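# Drop three balls through chutes onto a balanced tray

## Task

Inside a transparent enclosure sits a tray balanced on one pivot. Get exactly one ball into each of its three seats, for example by dropping them through the openings in the enclosure's top. A ball released while its lowest point is still above a chute's rim is penalised. Uneven loading makes the tray tip at once and spill the balls, so the loading must stay balanced.

## Robot and tools

Robots: three identical Kinova Gen3 arms, arm1, arm2 and arm3. Each has seven joints, a five-finger right hand and a wrist camera (arm1_cam_wrist, arm2_cam_wrist, arm3_cam_wrist). Two fixed room cameras exist: cam_high and cam_low. Feet in the scene frame (metres; origin on the floor, +z up): arm1 at x=+0.533 y=+0.035 z=+0.784, quat_wxyz=(+0.077, +0.002, +0.004, -0.997); arm2 at x=-0.147 y=+0.525 z=+0.745, quat_wxyz=(+0.742, +0.004, +0.003, -0.670); arm3 at x=-0.176 y=-0.469 z=+0.749, quat_wxyz=(+0.758, +0.006, -0.005, +0.652). Each foot points along its own +x. Table tops under the arms are at z=+0.720. Reach is roughly 1.06 m from the joint1 axis.

Joints (all absolute targets, radians): joint1_rad -6.283..6.283 (spins the arm about its foot; positive is clockwise from above; 0 points along the foot's +x); joint2_rad -2.249..2.249 (shoulder; 0 upright, positive leans forward); joint3_rad -6.283..6.283 (upper-arm twist); joint4_rad -2.579..2.579 (elbow; 0 straight); joint5_rad -6.283..6.283 (forearm twist); joint6_rad -2.099..2.099 (wrist bend; 0 straight); joint7_rad -6.283..6.283 (hand roll, positive counter-clockwise viewed from behind the hand). A joint counts as arrived within 0.01 rad. With joints 1, 3, 5 at 0 and joint7 at 1.57, fingers aimed down ahead of the arm, palm faces right and thumb is toward the foot.

Hand keys use a unitless scale from -1 to 1, also absolute targets: hand_little, hand_ring, hand_middle, hand_index and hand_thumb_bend (+1 straight/open, -1 curled/closed); hand_thumb_turn (+1 beside the palm, -1 across in front of it). Two settings, not motions: hand_force_limit -1..1 (closing stops at about 0 N at -1 up to 10 N at +1, 15 N for thumb motors) and hand_speed -0.96..1 (near zero at -1, full from +0.48). At the start force limit is 0 and speed -0.8. For a soft grip use hand_speed -0.94 or below. A motor only starts when its target changes by 0.002 or more; changing a setting alone does not restart it. To grasp a ball (about 0.035 to 0.065 m wide) turn the thumb in front of the palm and close fingers around it.

Hand geometry: the hand point is 0.045 m ahead of the palm; its +z runs along straight fingers, +y out of the palm, +x across the palm away from the thumb. A wrist bracket on the little-finger side sticks out and can collide.

Tool move: optional keys arm1, arm2, arm3 and cameras. Each arm key holds one object for that robot with "joints" (a map from the joint names above to absolute target values) and optional "min_time_s" (0.1 to 8 s, a floor on that arm's motion duration). Omitted arms or joints get nothing new but may still push toward earlier targets. Motions of all named arms begin together; one arm's joints arrive together. Per-joint speed caps: 1.39 rad/s for joints 1-4, 1.22 for 5-7. No action runs past 15 s. Unknown keys make a call invalid; out-of-range values get it refused, and a refusal cancels the later motion calls in the same reply. cameras: list of names, ["all"], [] or null. A move with no arm keys just reports full state plus images.

Tool wait: seconds 0 to 10, plus optional cameras; commands nothing. Tool zoom_image: camera name and region [x0, y0, x1, y1] in pixels from the top-left, at most 504 by 504, only for a camera in the latest images. show_instructions: no arguments, shows reference pages. finished_scene: argument scene, the current scene's number (printed at the end of each move result); it is final, and the goal must hold without help.

Reading results: the "move" line gives each commanded robot "done" or its worst status. joint_status per joint: done, off_target (resting away, maybe still pushing), time_out (gives up, holds), not_followed (a collision check blocked the targets; it may retry). A robot listed "as last shown" was not commanded and its lines repeat old values. joint_positions includes hand motors and settings. hand_stopped_by gives six words for little, ring, middle, index, thumb_bend, thumb_turn: moving, target, force, stalled or fault. The *_load_n values are fingertip forces in N (positive means pushed open); a load dropping to near 0 signals a lost ball. Joint velocities in rad/s; "within noise" means still. Joint torques in N m, positive toward larger angles. Flange force is the estimated external force at the end effector, with some error. on_its_own reports motion not ordered by the call. Images can lag the state slightly.

Hazards: arms push through contact rather than stopping, and nothing reports arms touching each other; a hard squeeze between two robots (including one hand closing on another's fingers) ends the scene. Exceeding torque limits (104.5 N m joints 1-4, 51.3 N m joints 5-7) or straying over 5 degrees from plan freezes that arm for 10 s. Hot motors (MOTOR HOT at 60 °C, fault at 75 °C) make the arm sag for 30-60 s; avoid long stretched holds. The world keeps running while you think, so keep replies short. Do not knock objects out of the work area, drop balls from height, swing them fast, or strike the cover; lower each ball until its bottom is at or below the chute rim before opening, and fill the seats in a balanced order so the tray does not tip. Loose objects may occasionally be nudged.

Each tool is called after "Emit:" as name([rows], argument=value, ...), one row to a line, values as JSON.

Reference images:

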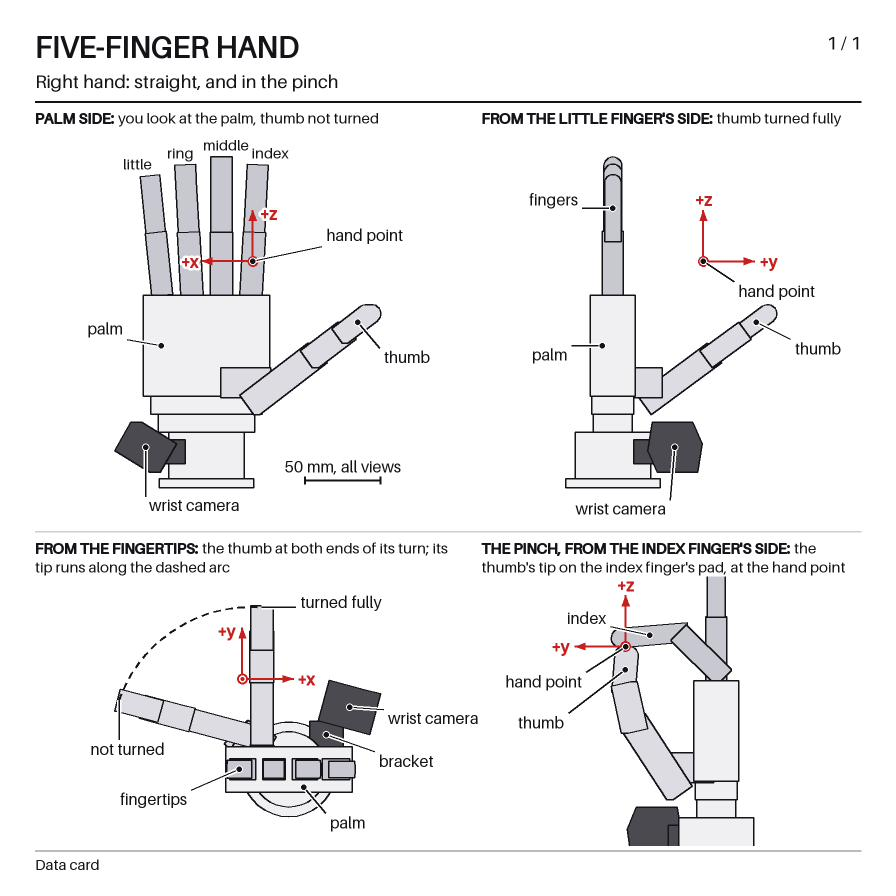

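## Session

Emit:
move(cameras=["all"])

Scene clock: 0.00 s.
Joint torques (N m): no reading
Flange force (N): no reading
Joint velocities: within noise
arm1.joint_positions: joint1_rad=-0.140 joint2_rad=-0.462 joint3_rad=-0.115 joint4_rad=+1.452 joint5_rad=-0.037 joint6_rad=+1.963 joint7_rad=-2.249 hand_little=+1.000 hand_ring=+1.000 hand_middle=+1.000 hand_index=+1.000 hand_thumb_turn=+1.000 hand_thumb_bend=+1.000 hand_force_limit=+0.000 hand_speed=-0.800
arm1.joint_status: not commanded
arm1.hand_stopped_by: target,target,target,target,target,target
arm1.little_load_n: -0.5
arm1.ring_load_n: 0.0
arm1.middle_load_n: 0.0
arm1.index_load_n: 0.0
arm1.thumb_bend_load_n: 0.0
arm1.thumb_turn_load_n: 0.0
arm1.hand: x=+0.3615 y=-0.0693 z=+1.3109 quat_wxyz=(-0.036, -0.988, +0.129, +0.083) (m; scene frame)
arm2.joint_positions: joint1_rad=+0.329 joint2_rad=-0.371 joint3_rad=-0.158 joint4_rad=+1.392 joint5_rad=-0.097 joint6_rad=+1.927 joint7_rad=-2.242 hand_little=+1.000 hand_ring=+1.000 hand_middle=+1.000 hand_index=+1.000 hand_thumb_turn=+1.000 hand_thumb_bend=+1.000 hand_force_limit=+0.000 hand_speed=-0.800
arm2.joint_status: not commanded
arm2.hand_stopped_by: target,target,target,target,target,target
arm2.little_load_n: 0.0
arm2.ring_load_n: 0.0
arm2.middle_load_n: 0.0
arm2.index_load_n: 0.0
arm2.thumb_bend_load_n: 0.0
arm2.thumb_turn_load_n: 0.0
arm2.hand: x=-0.1179 y=+0.2813 z=+1.2794 quat_wxyz=(-0.086, -0.904, -0.418, +0.028) (m; scene frame)
arm3.joint_positions: joint1_rad=-0.891 joint2_rad=-0.412 joint3_rad=-0.041 joint4_rad=+1.429 joint5_rad=+0.031 joint6_rad=+1.953 joint7_rad=-1.888 hand_little=+1.000 hand_ring=+1.000 hand_middle=+1.000 hand_index=+1.000 hand_thumb_turn=+1.000 hand_thumb_bend=+1.000 hand_force_limit=+0.000 hand_speed=-0.800
arm3.joint_status: not commanded
arm3.hand_stopped_by: target,target,target,target,target,target
arm3.little_load_n: 0.0
arm3.ring_load_n: 0.0
arm3.middle_load_n: 0.0
arm3.index_load_n: 0.0
arm3.thumb_bend_load_n: 0.0
arm3.thumb_turn_load_n: 0.0
arm3.hand: x=-0.3297 y=-0.3451 z=+1.2758 quat_wxyz=(-0.048, +0.843, -0.530, -0.082) (m; scene frame)
pictures: arm1_cam_wrist, arm2_cam_wrist, arm3_cam_wrist, cam_high, cam_low
Images, in order (width x height): arm1_cam_wrist 672x504, arm2_cam_wrist 672x504, arm3_cam_wrist 672x504, cam_high 896x504, cam_low 896x504.

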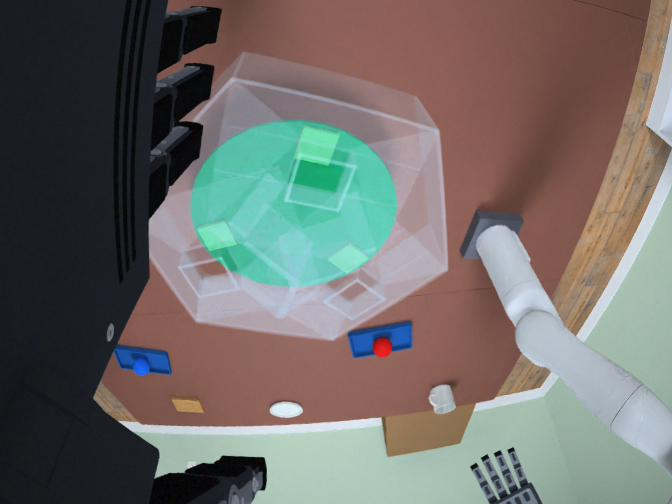

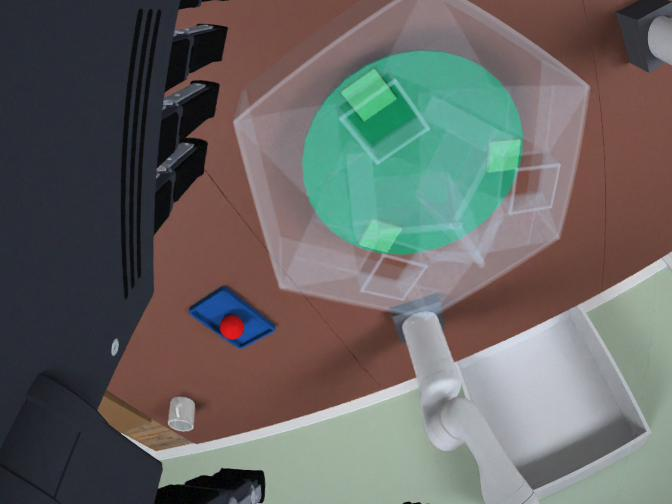

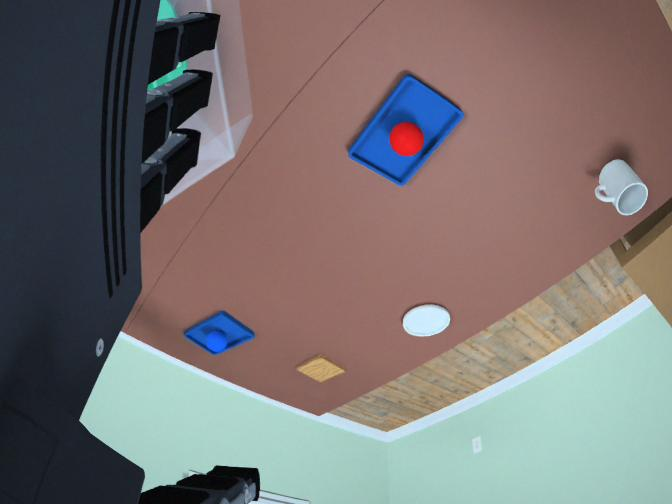

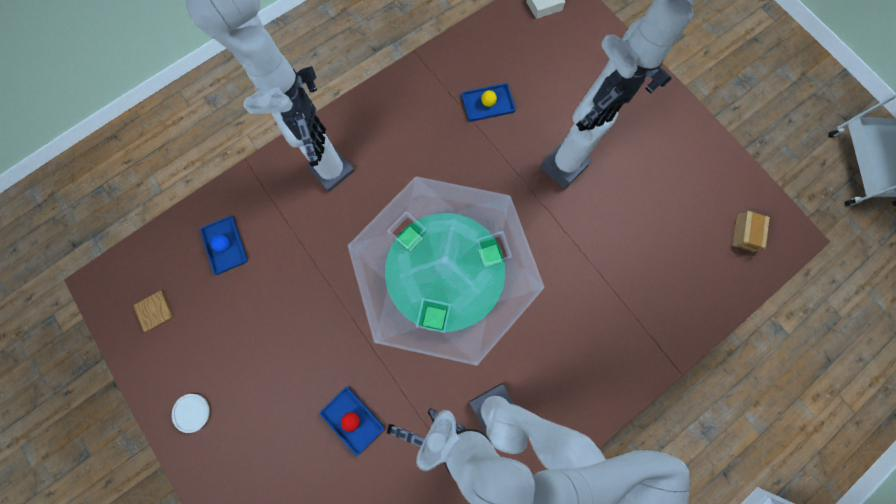

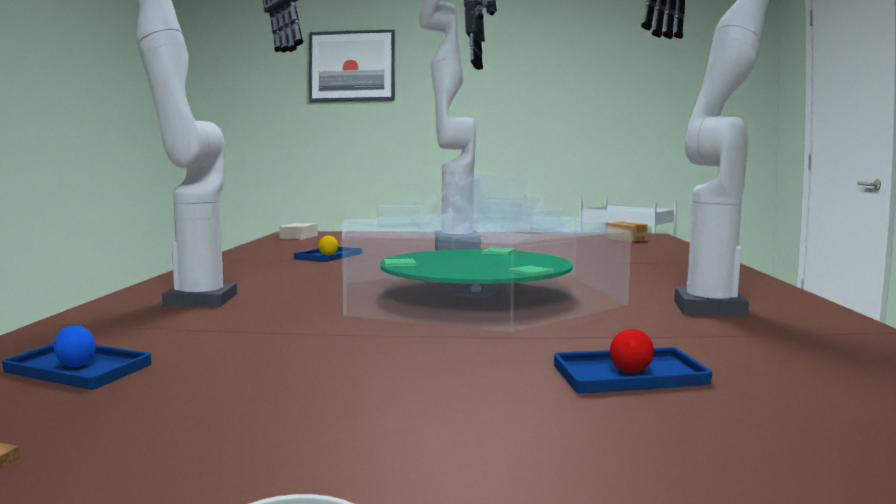

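Emit:
zoom_image(camera="cam_low", region=[300, 150, 680, 350])

Emit:
zoom_image(camera="cam_high", region=[330, 160, 560, 380])

Emit:
zoom_image(camera="arm1_cam_wrist", region=[140, 40, 460, 360])

Emit:
zoom_image(camera="arm3_cam_wrist", region=[320, 50, 500, 200])

Scaled by 1.326 from the camera's 896x504 image, which has a finer 1280x720 frame.

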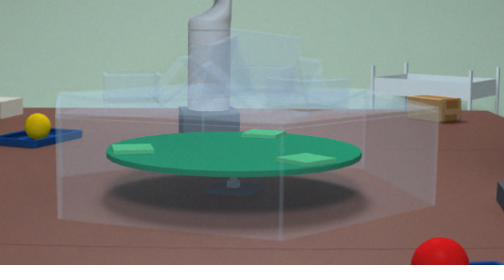

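Scaled by 2.191 from the camera's 896x504 image, which has a finer 1280x720 frame.

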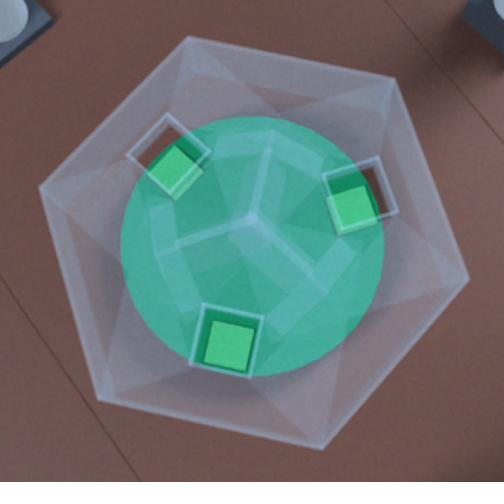

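Scaled by 1.575 from the camera's 672x504 image, which has a finer 960x720 frame.

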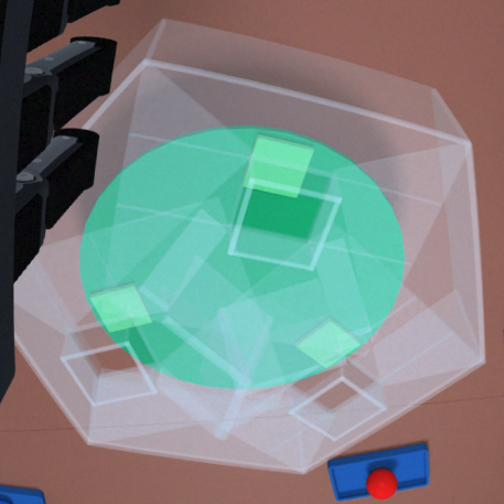

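Scaled by 2.800 from the camera's 672x504 image, which has a finer 960x720 frame.

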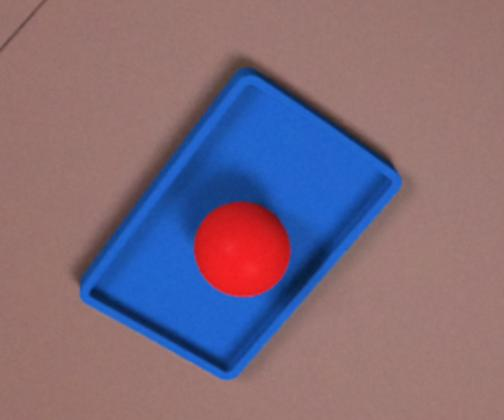

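Emit:
zoom_image(camera="cam_high", region=[310, 380, 400, 460])

Emit:
zoom_image(camera="cam_high", region=[180, 200, 270, 280])

Emit:
zoom_image(camera="cam_high", region=[445, 65, 535, 145])

Emit:
zoom_image(camera="cam_low", region=[540, 310, 730, 410])

Scaled by 5.600 from the camera's 896x504 image, which has a finer 1280x720 frame.

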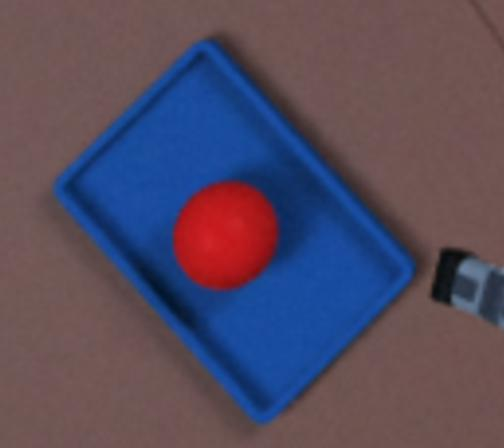

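Scaled by 5.600 from the camera's 896x504 image, which has a finer 1280x720 frame.

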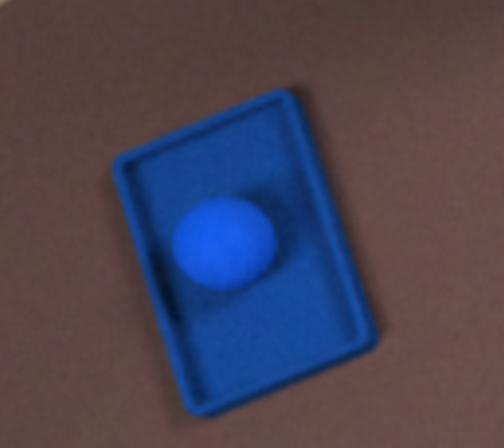

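Scaled by 5.600 from the camera's 896x504 image, which has a finer 1280x720 frame.

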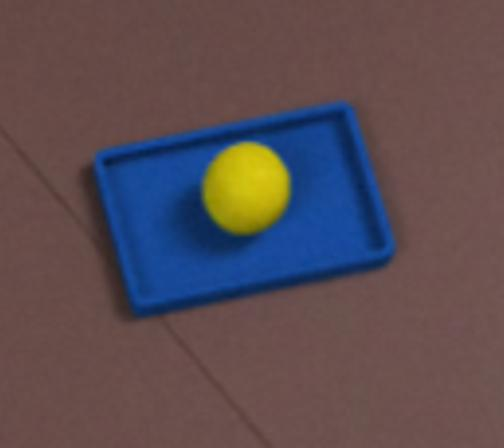

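Scaled by 2.653 from the camera's 896x504 image, which has a finer 1280x720 frame.

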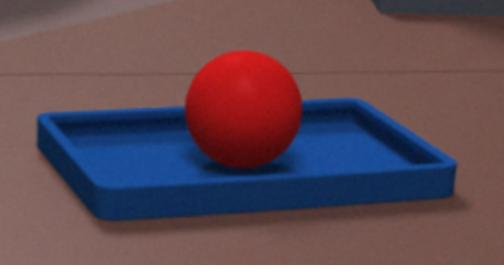

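Emit:
zoom_image(camera="cam_low", region=[330, 160, 510, 260])

Emit:
zoom_image(camera="cam_low", region=[470, 160, 650, 260])

Emit:
zoom_image(camera="cam_high", region=[380, 200, 520, 340])

Emit:
zoom_image(camera="arm2_cam_wrist", region=[230, 0, 600, 320])

Scaled by 2.800 from the camera's 896x504 image, which has a finer 1280x720 frame.

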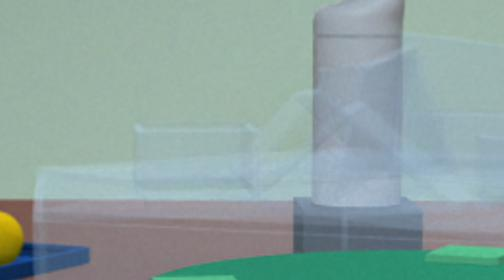

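Scaled by 2.800 from the camera's 896x504 image, which has a finer 1280x720 frame.

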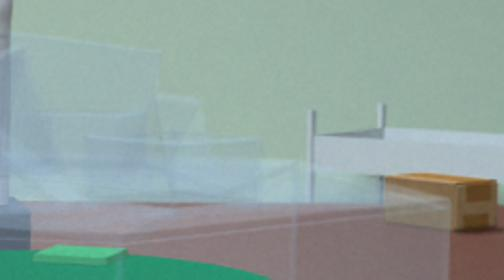

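Scaled by 3.600 from the camera's 896x504 image, which has a finer 1280x720 frame.

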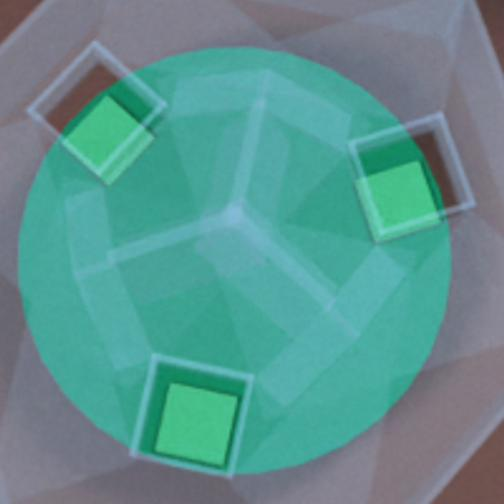

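Scaled by 1.362 from the camera's 672x504 image, which has a finer 960x720 frame.

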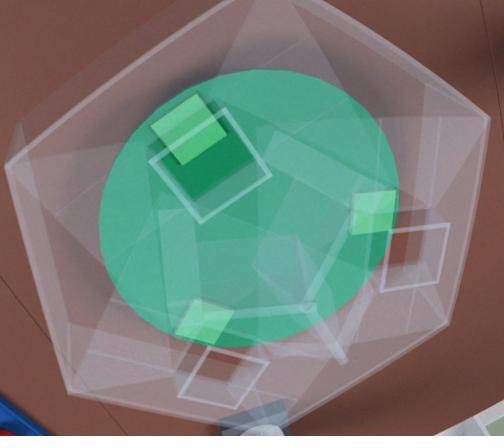

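Emit:
move(arm1={"joints":{"joint1_rad":0.8611,"joint2_rad":0.796,"joint3_rad":0,"joint4_rad":1.6993,"joint5_rad":0.6566,"joint6_rad":1.7328,"joint7_rad":-2.7396,"hand_speed":0,"hand_thumb_turn":-1},"min_time_s":4}, arm2={"joints":{"joint1_rad":1.1765,"joint2_rad":0.724,"joint3_rad":0,"joint4_rad":1.6806,"joint5_rad":1.0259,"joint6_rad":1.5792,"joint7_rad":-2.4834,"hand_speed":0,"hand_thumb_turn":-1},"min_time_s":4}, arm3={"joints":{"joint1_rad":-1.888,"joint2_rad":0.732,"joint3_rad":0,"joint4_rad":1.683,"joint5_rad":0.94,"joint6_rad":1.637,"joint7_rad":-2.534,"hand_speed":0,"hand_thumb_turn":-1},"min_time_s":4}, cameras=["all"])

Scene clock: 345.40 s.
Joint torques (N m): arm1=[0.74 -17.15 1.27 -2.55 1.04 1.95 0.02] | arm2=[-0.45 -17.75 1.2 -5.75 1.4 2.26 0.26] | arm3=[0.17 -17.44 2.92 -3.39 1.77 2.21 0.03]
Flange force (N): arm1=[-1.2 2.1 -2.7] | arm2=[3.6 1.9 4.2] | arm3=[-2.5 2.3 -1.5]
move: arm1 done; arm2 done; arm3 done
Joint velocities: within noise
arm1.joint_positions: joint1_rad=+0.861 joint2_rad=+0.796 joint3_rad=+0.000 joint4_rad=+1.699 joint5_rad=+0.657 joint6_rad=+1.733 joint7_rad=-2.740 hand_little=+1.000 hand_ring=+1.000 hand_middle=+1.000 hand_index=+1.000 hand_thumb_turn=-1.000 hand_thumb_bend=+1.000 hand_force_limit=+0.000 hand_speed=+0.000
arm1.joint_status: all done
arm1.hand_stopped_by: target,target,target,target,target,target
arm1.little_load_n: 0.0
arm1.ring_load_n: 0.0
arm1.middle_load_n: 0.0
arm1.index_load_n: 0.0
arm1.thumb_bend_load_n: 0.0
arm1.thumb_turn_load_n: 0.0
arm1.hand: x=+0.4583 y=+0.3991 z=+0.9485 quat_wxyz=(+0.407, -0.574, +0.583, -0.406) (m; scene frame)
arm2.joint_positions: joint1_rad=+1.176 joint2_rad=+0.724 joint3_rad=+0.000 joint4_rad=+1.681 joint5_rad=+1.026 joint6_rad=+1.579 joint7_rad=-2.483 hand_little=+1.000 hand_ring=+1.000 hand_middle=+1.000 hand_index=+1.000 hand_thumb_turn=-1.000 hand_thumb_bend=+1.000 hand_force_limit=+0.000 hand_speed=+0.000
arm2.joint_status: all done
arm2.hand_stopped_by: target,target,target,target,target,target
arm2.little_load_n: 0.0
arm2.ring_load_n: 0.0
arm2.middle_load_n: 0.0
arm2.index_load_n: 0.0
arm2.thumb_bend_load_n: 0.0
arm2.thumb_turn_load_n: 0.0
arm2.hand: x=-0.6406 y=+0.5906 z=+0.9462 quat_wxyz=(+0.577, -0.816, -0.028, +0.019) (m; scene frame)
arm3.joint_positions: joint1_rad=-1.888 joint2_rad=+0.732 joint3_rad=+0.000 joint4_rad=+1.683 joint5_rad=+0.940 joint6_rad=+1.637 joint7_rad=-2.534 hand_little=+1.000 hand_ring=+1.000 hand_middle=+1.000 hand_index=+1.000 hand_thumb_turn=-1.000 hand_thumb_bend=+1.000 hand_force_limit=+0.000 hand_speed=+0.000
arm3.joint_status: all done
arm3.hand_stopped_by: target,target,target,target,target,target
arm3.little_load_n: 0.0
arm3.ring_load_n: 0.0
arm3.middle_load_n: 0.0
arm3.index_load_n: 0.0
arm3.thumb_bend_load_n: 0.0
arm3.thumb_turn_load_n: 0.0
arm3.hand: x=-0.5894 y=-0.2550 z=+0.9486 quat_wxyz=(-0.570, +0.800, -0.153, +0.105) (m; scene frame)
pictures: arm1_cam_wrist, arm2_cam_wrist, arm3_cam_wrist, cam_high, cam_low
Images, in order (width x height): arm1_cam_wrist 672x504, arm2_cam_wrist 672x504, arm3_cam_wrist 672x504, cam_high 896x504, cam_low 896x504.

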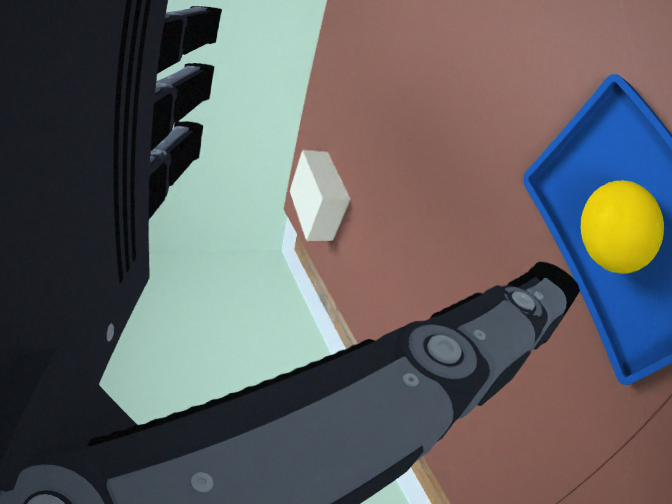

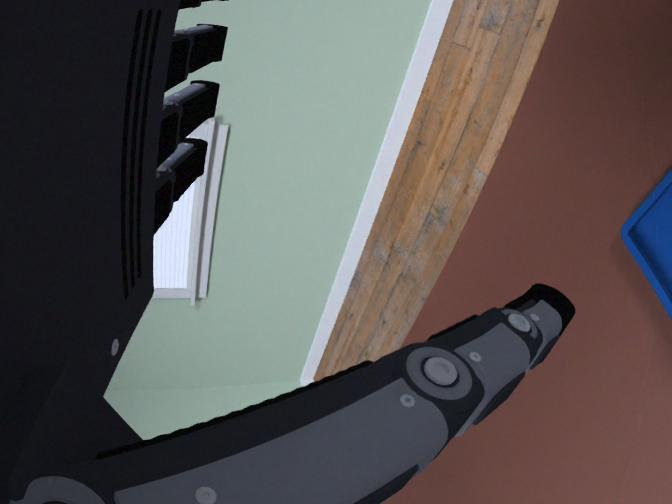

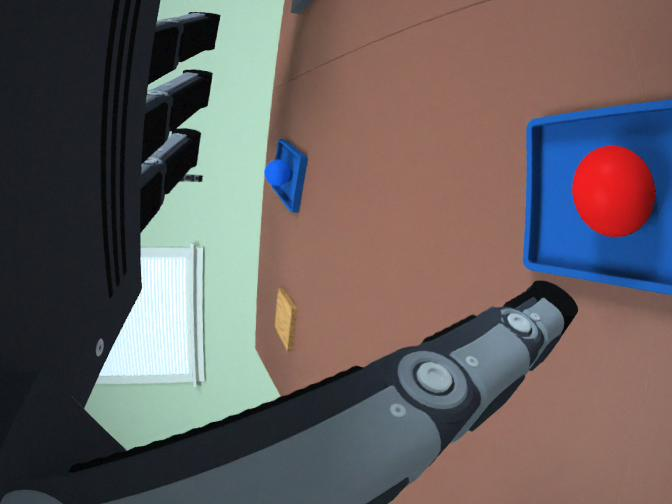

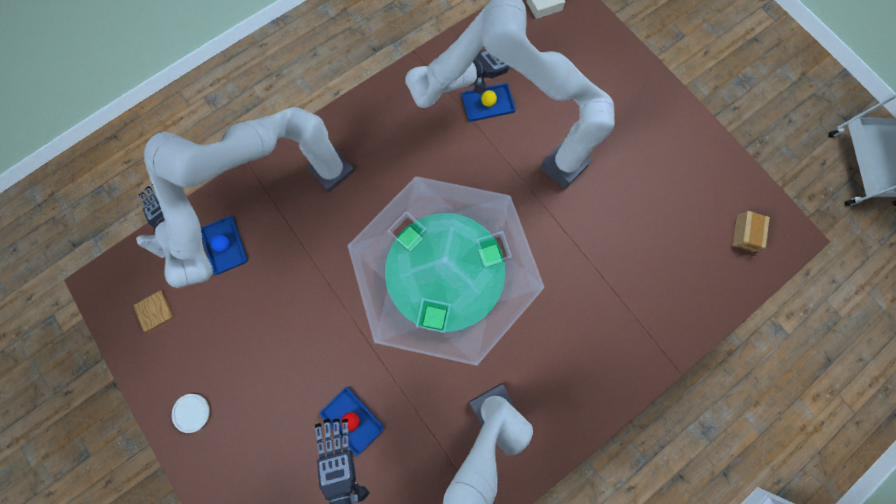

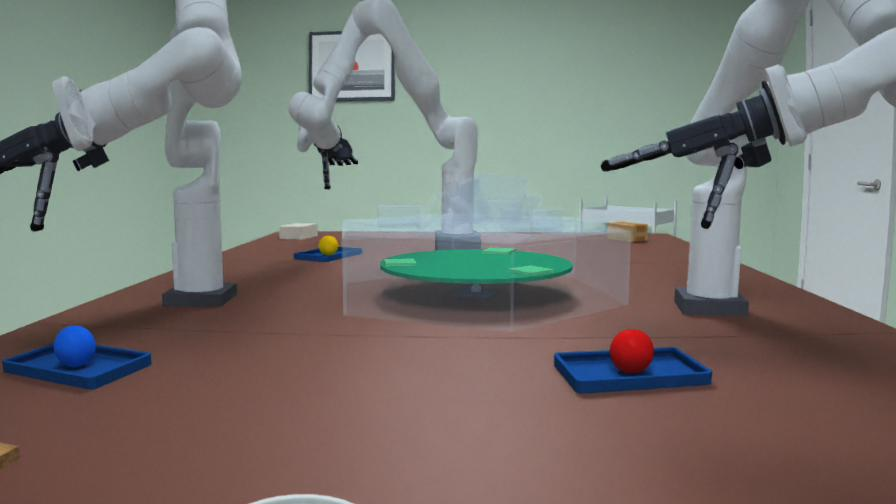

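Emit:
move(arm1={"joints":{"joint1_rad":0.8451,"joint2_rad":0.9549,"joint4_rad":1.702,"joint5_rad":0.5934,"joint6_rad":1.6204,"joint7_rad":-2.8606,"hand_thumb_bend":0.6},"min_time_s":2}, arm2={"joints":{"joint1_rad":0.9795,"joint2_rad":0.717,"joint4_rad":1.678,"joint5_rad":0.9617,"joint6_rad":1.6333,"joint7_rad":-2.507,"hand_thumb_bend":0.6},"min_time_s":2}, arm3={"joints":{"joint1_rad":-1.8623,"joint2_rad":0.8821,"joint4_rad":1.7066,"joint5_rad":0.8379,"joint6_rad":1.5818,"joint7_rad":-2.7133,"hand_thumb_bend":0.6},"min_time_s":2}, cameras=["all"])

Scene clock: 393.53 s.
Joint torques (N m): arm1=[0.81 -18.01 1.4 -1.38 0.77 2.02 0.03] | arm2=[-0.46 -17.58 1.08 -5.62 1.35 2.25 0.25] | arm3=[0.19 -18.09 3.05 -2.16 1.42 2.49 0.02]
Flange force (N): arm1=[-1.0 2.8 -2.5] | arm2=[3.2 1.9 4.4] | arm3=[-1.5 3.0 -1.2]
move: arm1 done; arm2 done; arm3 done
Joint velocities: within noise
arm1.joint_positions: joint1_rad=+0.845 joint2_rad=+0.955 joint3_rad=+0.000 joint4_rad=+1.702 joint5_rad=+0.593 joint6_rad=+1.620 joint7_rad=-2.861 hand_little=+1.000 hand_ring=+1.000 hand_middle=+1.000 hand_index=+1.000 hand_thumb_turn=-1.000 hand_thumb_bend=+0.600 hand_force_limit=+0.000 hand_speed=+0.000
arm1.joint_status: all done
arm1.hand_stopped_by: target,target,target,target,target,target
arm1.little_load_n: 0.0
arm1.ring_load_n: 0.0
arm1.middle_load_n: 0.0
arm1.index_load_n: 0.0
arm1.thumb_bend_load_n: 0.0
arm1.thumb_turn_load_n: 0.0
arm1.hand: x=+0.4542 y=+0.3816 z=+0.8698 quat_wxyz=(+0.398, -0.561, +0.596, -0.415) (m; scene frame)
arm2.joint_positions: joint1_rad=+0.980 joint2_rad=+0.717 joint3_rad=+0.000 joint4_rad=+1.678 joint5_rad=+0.962 joint6_rad=+1.633 joint7_rad=-2.507 hand_little=+1.000 hand_ring=+1.000 hand_middle=+1.000 hand_index=+1.000 hand_thumb_turn=-1.000 hand_thumb_bend=+0.600 hand_force_limit=+0.000 hand_speed=+0.000
arm2.joint_status: all done
arm2.hand_stopped_by: target,target,target,target,target,target
arm2.little_load_n: 0.0
arm2.ring_load_n: 0.0
arm2.middle_load_n: 0.0
arm2.index_load_n: 0.0
arm2.thumb_bend_load_n: 0.0
arm2.thumb_turn_load_n: 0.0
arm2.hand: x=-0.6212 y=+0.5008 z=+0.9493 quat_wxyz=(+0.575, -0.813, -0.074, +0.051) (m; scene frame)
arm3.joint_positions: joint1_rad=-1.862 joint2_rad=+0.882 joint3_rad=+0.000 joint4_rad=+1.707 joint5_rad=+0.838 joint6_rad=+1.582 joint7_rad=-2.713 hand_little=+1.000 hand_ring=+1.000 hand_middle=+1.000 hand_index=+1.000 hand_thumb_turn=-1.000 hand_thumb_bend=+0.600 hand_force_limit=+0.000 hand_speed=+0.000
arm3.joint_status: all done
arm3.hand_stopped_by: target,target,target,target,target,target
arm3.little_load_n: 0.0
arm3.ring_load_n: -0.5
arm3.middle_load_n: 0.0
arm3.index_load_n: 0.0
arm3.thumb_bend_load_n: 0.0
arm3.thumb_turn_load_n: 0.0
arm3.hand: x=-0.5522 y=-0.2547 z=+0.8703 quat_wxyz=(-0.561, +0.788, -0.210, +0.145) (m; scene frame)
pictures: arm1_cam_wrist, arm2_cam_wrist, arm3_cam_wrist, cam_high, cam_low
Images, in order (width x height): arm1_cam_wrist 672x504, arm2_cam_wrist 672x504, arm3_cam_wrist 672x504, cam_high 896x504, cam_low 896x504.

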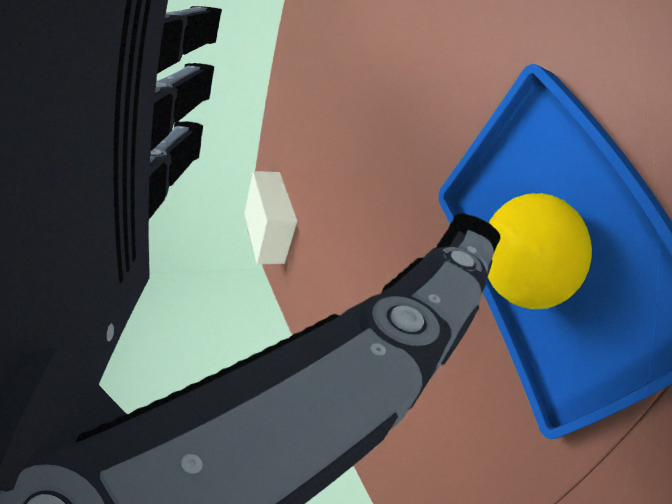

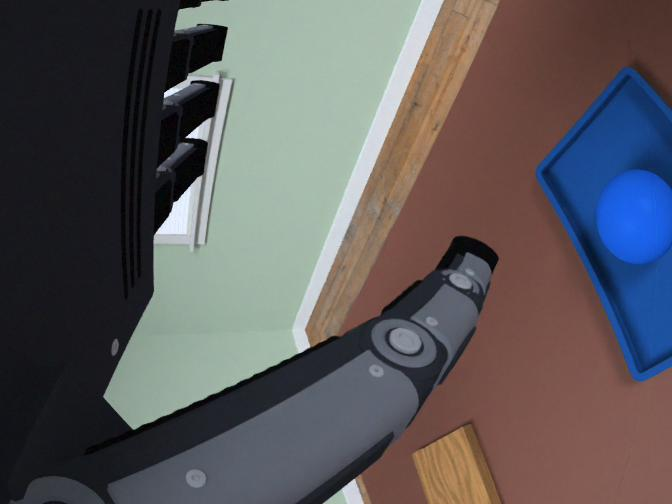

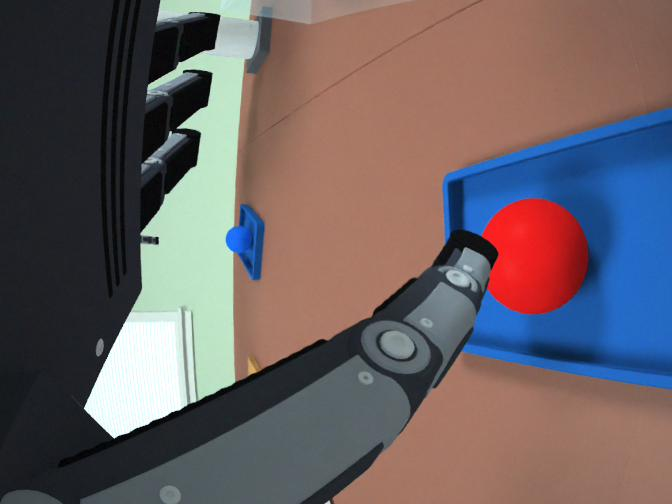

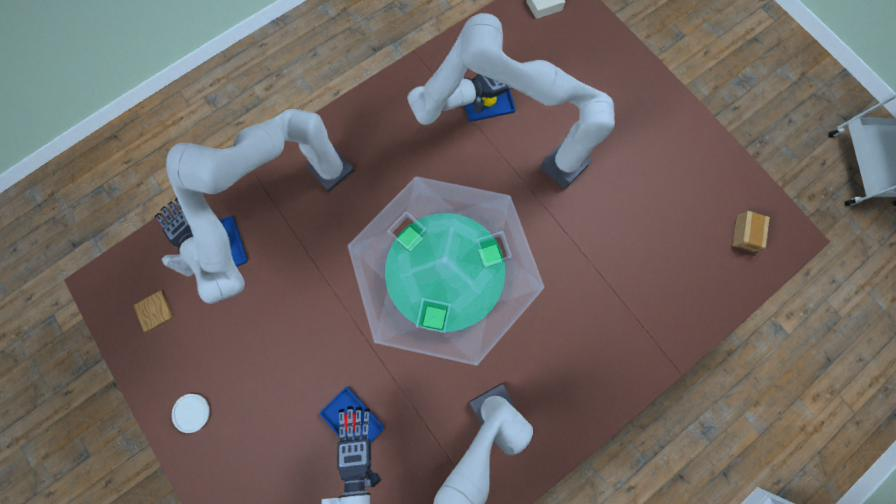

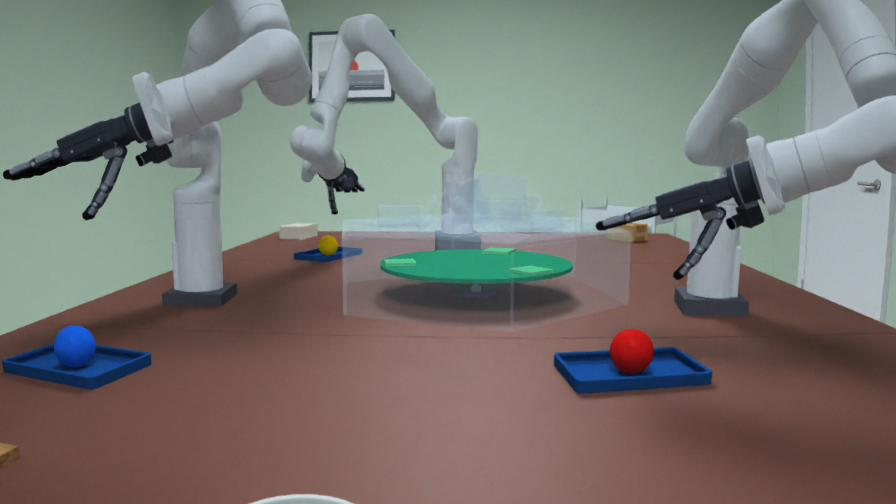

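Emit:
move(arm1={"joints":{"joint1_rad":0.7843,"joint2_rad":1.0411,"joint4_rad":1.6853,"joint5_rad":0.6503,"joint6_rad":1.5479,"joint7_rad":-2.8787,"hand_thumb_bend":0.45},"min_time_s":2}, arm2={"joints":{"joint1_rad":0.9044,"joint2_rad":0.953,"joint4_rad":1.702,"joint5_rad":0.8978,"joint6_rad":1.513,"joint7_rad":-2.7419,"hand_thumb_bend":0.45},"min_time_s":2}, arm3={"joints":{"joint1_rad":-1.9075,"joint2_rad":0.9659,"joint4_rad":1.7005,"joint5_rad":0.89,"joint6_rad":1.5094,"joint7_rad":-2.7536,"hand_thumb_bend":0.45},"min_time_s":2}, cameras=["all"])

Scene clock: 445.00 s.
Joint torques (N m): arm1=[0.8 -18.5 1.59 -0.94 0.72 2.05 0.02] | arm2=[-0.4 -18.65 1.37 -3.74 0.88 2.55 0.22] | arm3=[0.15 -18.69 3.32 -1.74 1.36 2.54 -0.03]
Flange force (N): arm1=[-1.3 3.0 -2.3] | arm2=[3.5 0.6 4.5] | arm3=[-1.7 3.2 -1.1]
move: arm1 done; arm2 done; arm3 done
Joint velocities: within noise
arm1.joint_positions: joint1_rad=+0.784 joint2_rad=+1.041 joint3_rad=+0.000 joint4_rad=+1.685 joint5_rad=+0.650 joint6_rad=+1.548 joint7_rad=-2.879 hand_little=+1.000 hand_ring=+1.000 hand_middle=+1.000 hand_index=+1.000 hand_thumb_turn=-1.000 hand_thumb_bend=+0.450 hand_force_limit=+0.000 hand_speed=+0.000
arm1.joint_status: all done
arm1.hand_stopped_by: target,target,target,target,target,target
arm1.little_load_n: 0.0
arm1.ring_load_n: 0.0
arm1.middle_load_n: 0.0
arm1.index_load_n: 0.0
arm1.thumb_bend_load_n: 0.0
arm1.thumb_turn_load_n: 0.0
arm1.hand: x=+0.4308 y=+0.3943 z=+0.8299 quat_wxyz=(+0.423, -0.597, +0.560, -0.390) (m; scene frame)
arm2.joint_positions: joint1_rad=+0.904 joint2_rad=+0.953 joint3_rad=+0.000 joint4_rad=+1.702 joint5_rad=+0.898 joint6_rad=+1.513 joint7_rad=-2.742 hand_little=+1.000 hand_ring=+1.000 hand_middle=+1.000 hand_index=+1.000 hand_thumb_turn=-1.000 hand_thumb_bend=+0.450 hand_force_limit=+0.000 hand_speed=+0.000
arm2.joint_status: all done
arm2.hand_stopped_by: target,target,target,target,target,target
arm2.little_load_n: 0.0
arm2.ring_load_n: 0.0
arm2.middle_load_n: 0.0
arm2.index_load_n: 0.0
arm2.thumb_bend_load_n: 0.0
arm2.thumb_turn_load_n: 0.0
arm2.hand: x=-0.5975 y=+0.4733 z=+0.8284 quat_wxyz=(+0.575, -0.813, -0.073, +0.050) (m; scene frame)
arm3.joint_positions: joint1_rad=-1.907 joint2_rad=+0.966 joint3_rad=+0.000 joint4_rad=+1.701 joint5_rad=+0.890 joint6_rad=+1.509 joint7_rad=-2.754 hand_little=+1.000 hand_ring=+1.000 hand_middle=+1.000 hand_index=+1.000 hand_thumb_turn=-1.000 hand_thumb_bend=+0.450 hand_force_limit=+0.000 hand_speed=+0.000
arm3.joint_status: all done
arm3.hand_stopped_by: target,target,target,target,target,target
arm3.little_load_n: 0.0
arm3.ring_load_n: 0.0
arm3.middle_load_n: 0.0
arm3.index_load_n: 0.0
arm3.thumb_bend_load_n: 0.0
arm3.thumb_turn_load_n: 0.0
arm3.hand: x=-0.5773 y=-0.2659 z=+0.8299 quat_wxyz=(-0.568, +0.797, -0.169, +0.116) (m; scene frame)
pictures: arm1_cam_wrist, arm2_cam_wrist, arm3_cam_wrist, cam_high, cam_low
Images, in order (width x height): arm1_cam_wrist 672x504, arm2_cam_wrist 672x504, arm3_cam_wrist 672x504, cam_high 896x504, cam_low 896x504.

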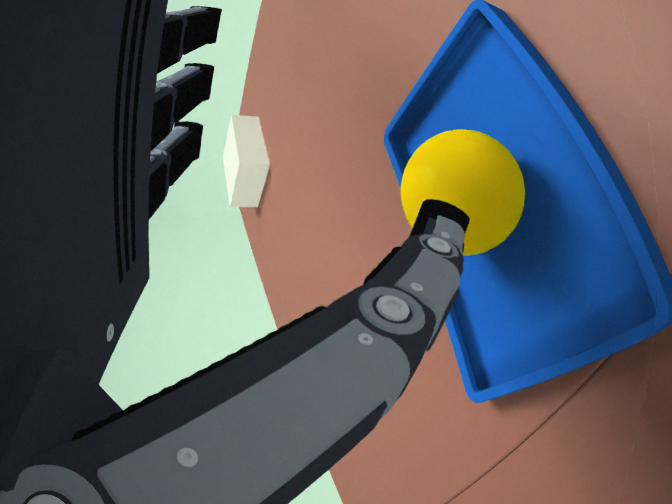

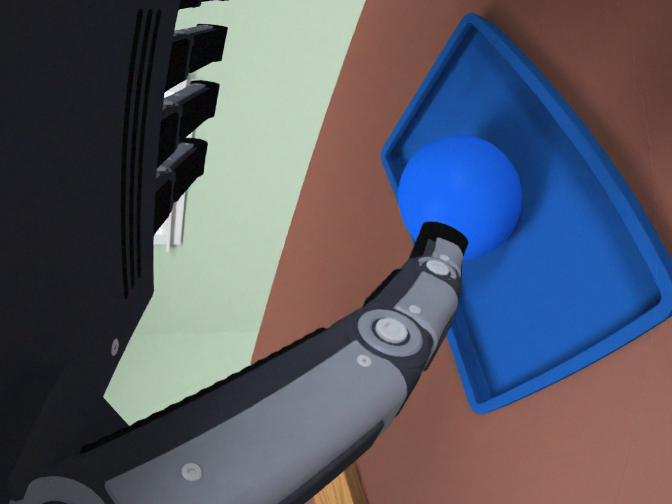

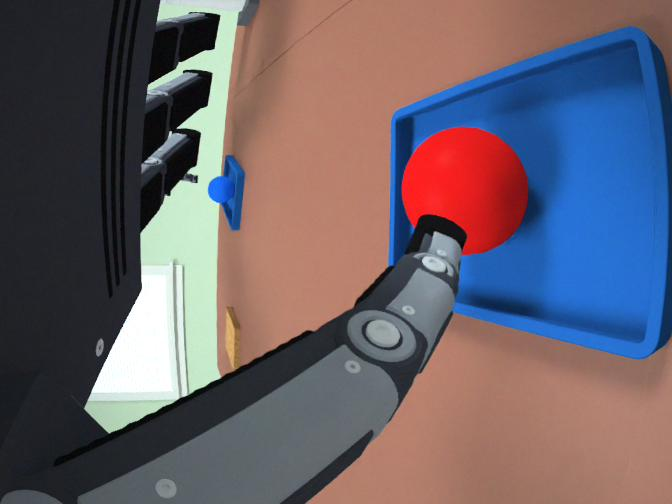

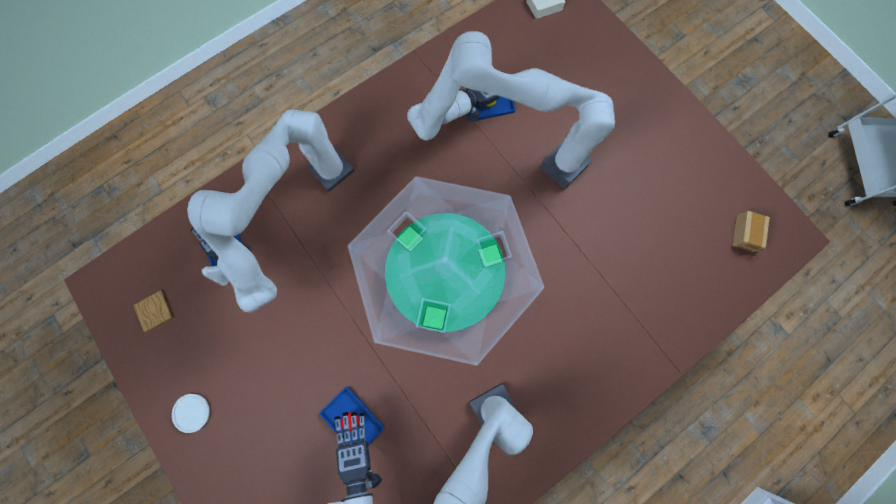

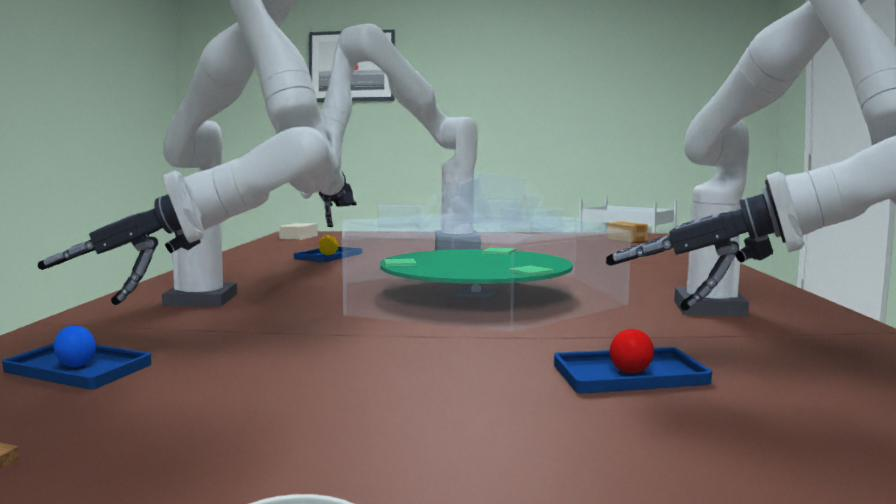

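Emit:
move(arm1={"joints":{"joint1_rad":0.8528,"joint2_rad":1.2177,"joint4_rad":1.6165,"joint5_rad":0.6288,"joint6_rad":1.4671,"joint7_rad":-2.9512},"min_time_s":2.5}, arm2={"joints":{"joint1_rad":0.9589,"joint2_rad":1.1256,"joint4_rad":1.6579,"joint5_rad":0.9133,"joint6_rad":1.4317,"joint7_rad":-2.8419},"min_time_s":2.5}, arm3={"joints":{"joint1_rad":-1.8551,"joint2_rad":1.1399,"joint4_rad":1.6522,"joint5_rad":0.8913,"joint6_rad":1.4333,"joint7_rad":-2.8541},"min_time_s":2.5}, cameras=["all"])

Scene clock: 500.80 s.
Joint torques (N m): arm1=[0.82 -19.09 1.69 -0.08 0.58 2.1 0.06] | arm2=[-0.43 -19.36 1.61 -2.77 0.61 2.63 0.26] | arm3=[0.17 -19.31 3.41 -0.86 1.15 2.64 0.01]
Flange force (N): arm1=[-1.0 3.5 -2.0] | arm2=[3.8 -0.2 4.4] | arm3=[-1.2 3.3 -0.8]
move: arm1 done; arm2 done; arm3 done
Joint velocities: within noise
arm1.joint_positions: joint1_rad=+0.853 joint2_rad=+1.218 joint3_rad=+0.000 joint4_rad=+1.616 joint5_rad=+0.629 joint6_rad=+1.467 joint7_rad=-2.951 hand_little=+1.000 hand_ring=+1.000 hand_middle=+1.000 hand_index=+1.000 hand_thumb_turn=-1.000 hand_thumb_bend=+0.450 hand_force_limit=+0.000 hand_speed=+0.000
arm1.joint_status: all done
arm1.hand_stopped_by: target,target,target,target,target,target
arm1.little_load_n: 0.0
arm1.ring_load_n: 0.0
arm1.middle_load_n: 0.0
arm1.index_load_n: 0.0
arm1.thumb_bend_load_n: 0.0
arm1.thumb_turn_load_n: 0.0
arm1.hand: x=+0.4566 y=+0.3933 z=+0.7508 quat_wxyz=(+0.403, -0.569, +0.588, -0.410) (m; scene frame)
arm2.joint_positions: joint1_rad=+0.959 joint2_rad=+1.126 joint3_rad=+0.000 joint4_rad=+1.658 joint5_rad=+0.913 joint6_rad=+1.432 joint7_rad=-2.842 hand_little=+1.000 hand_ring=+1.000 hand_middle=+1.000 hand_index=+1.000 hand_thumb_turn=-1.000 hand_thumb_bend=+0.450 hand_force_limit=+0.000 hand_speed=+0.000
arm2.joint_status: all done
arm2.hand_stopped_by: target,target,target,target,target,target
arm2.little_load_n: 0.0
arm2.ring_load_n: 0.0
arm2.middle_load_n: 0.0
arm2.index_load_n: -0.5
arm2.thumb_bend_load_n: 0.0
arm2.thumb_turn_load_n: 0.0
arm2.hand: x=-0.6012 y=+0.4983 z=+0.7496 quat_wxyz=(+0.576, -0.815, -0.053, +0.037) (m; scene frame)
arm3.joint_positions: joint1_rad=-1.855 joint2_rad=+1.140 joint3_rad=+0.000 joint4_rad=+1.652 joint5_rad=+0.891 joint6_rad=+1.433 joint7_rad=-2.854 hand_little=+1.000 hand_ring=+1.000 hand_middle=+1.000 hand_index=+1.000 hand_thumb_turn=-1.000 hand_thumb_bend=+0.450 hand_force_limit=+0.000 hand_speed=+0.000
arm3.joint_status: all done
arm3.hand_stopped_by: target,target,target,target,target,target
arm3.little_load_n: 0.0
arm3.ring_load_n: 0.0
arm3.middle_load_n: 0.0
arm3.index_load_n: 0.0
arm3.thumb_bend_load_n: 0.0
arm3.thumb_turn_load_n: 0.0
arm3.hand: x=-0.5635 y=-0.2449 z=+0.7509 quat_wxyz=(-0.564, +0.792, -0.194, +0.134) (m; scene frame)
pictures: arm1_cam_wrist, arm2_cam_wrist, arm3_cam_wrist, cam_high, cam_low
Images, in order (width x height): arm1_cam_wrist 672x504, arm2_cam_wrist 672x504, arm3_cam_wrist 672x504, cam_high 896x504, cam_low 896x504.

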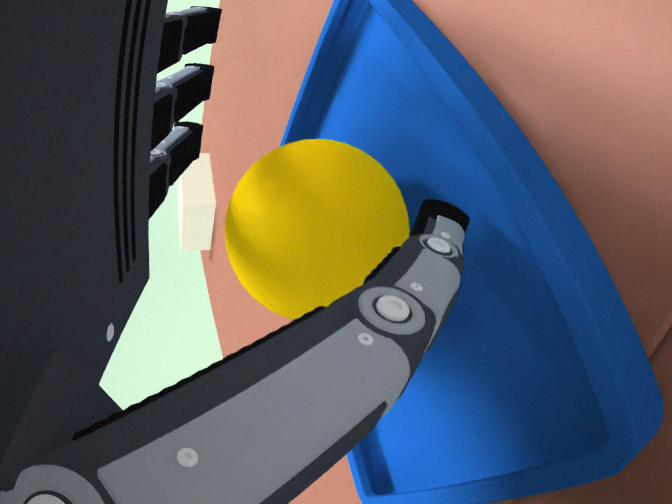

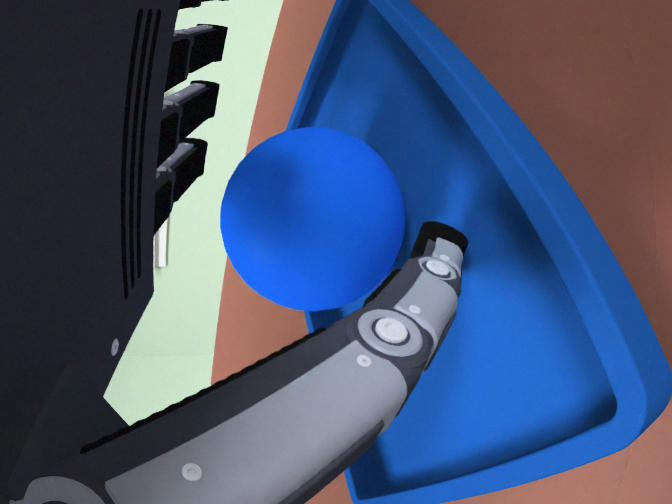

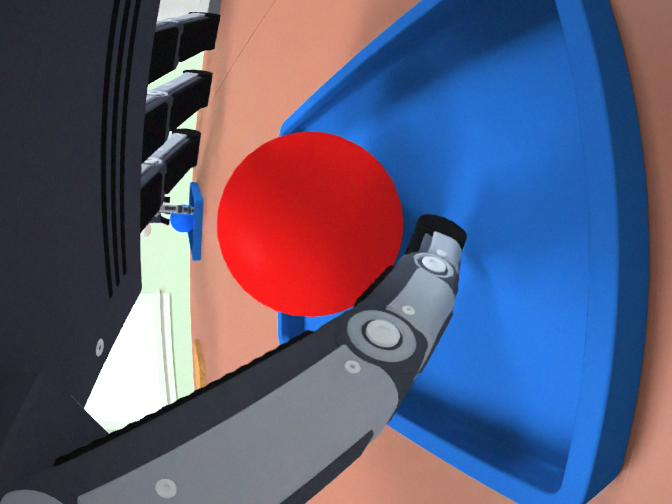

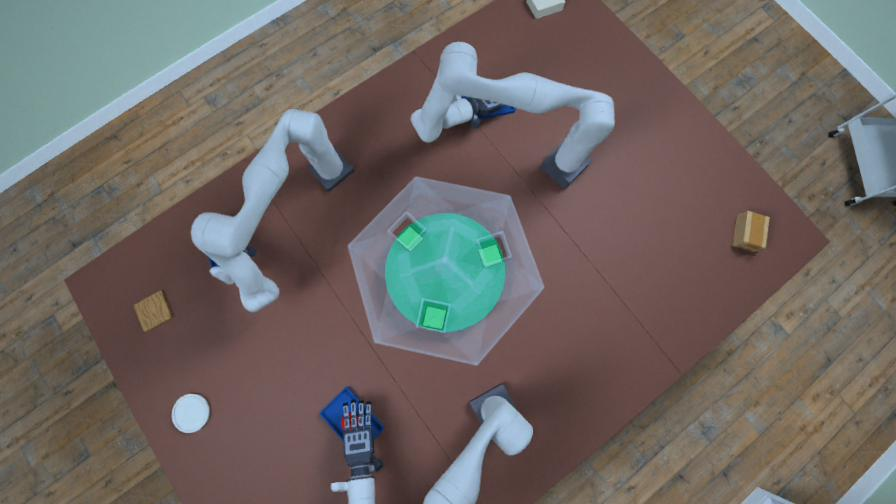

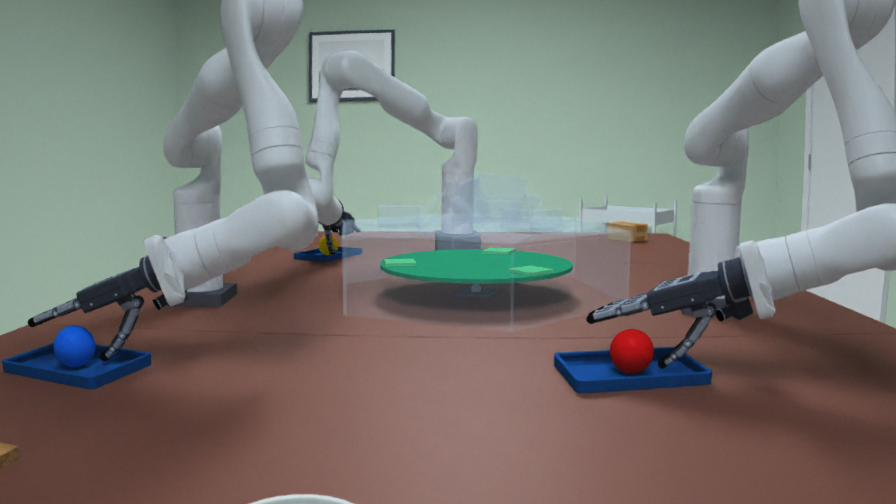

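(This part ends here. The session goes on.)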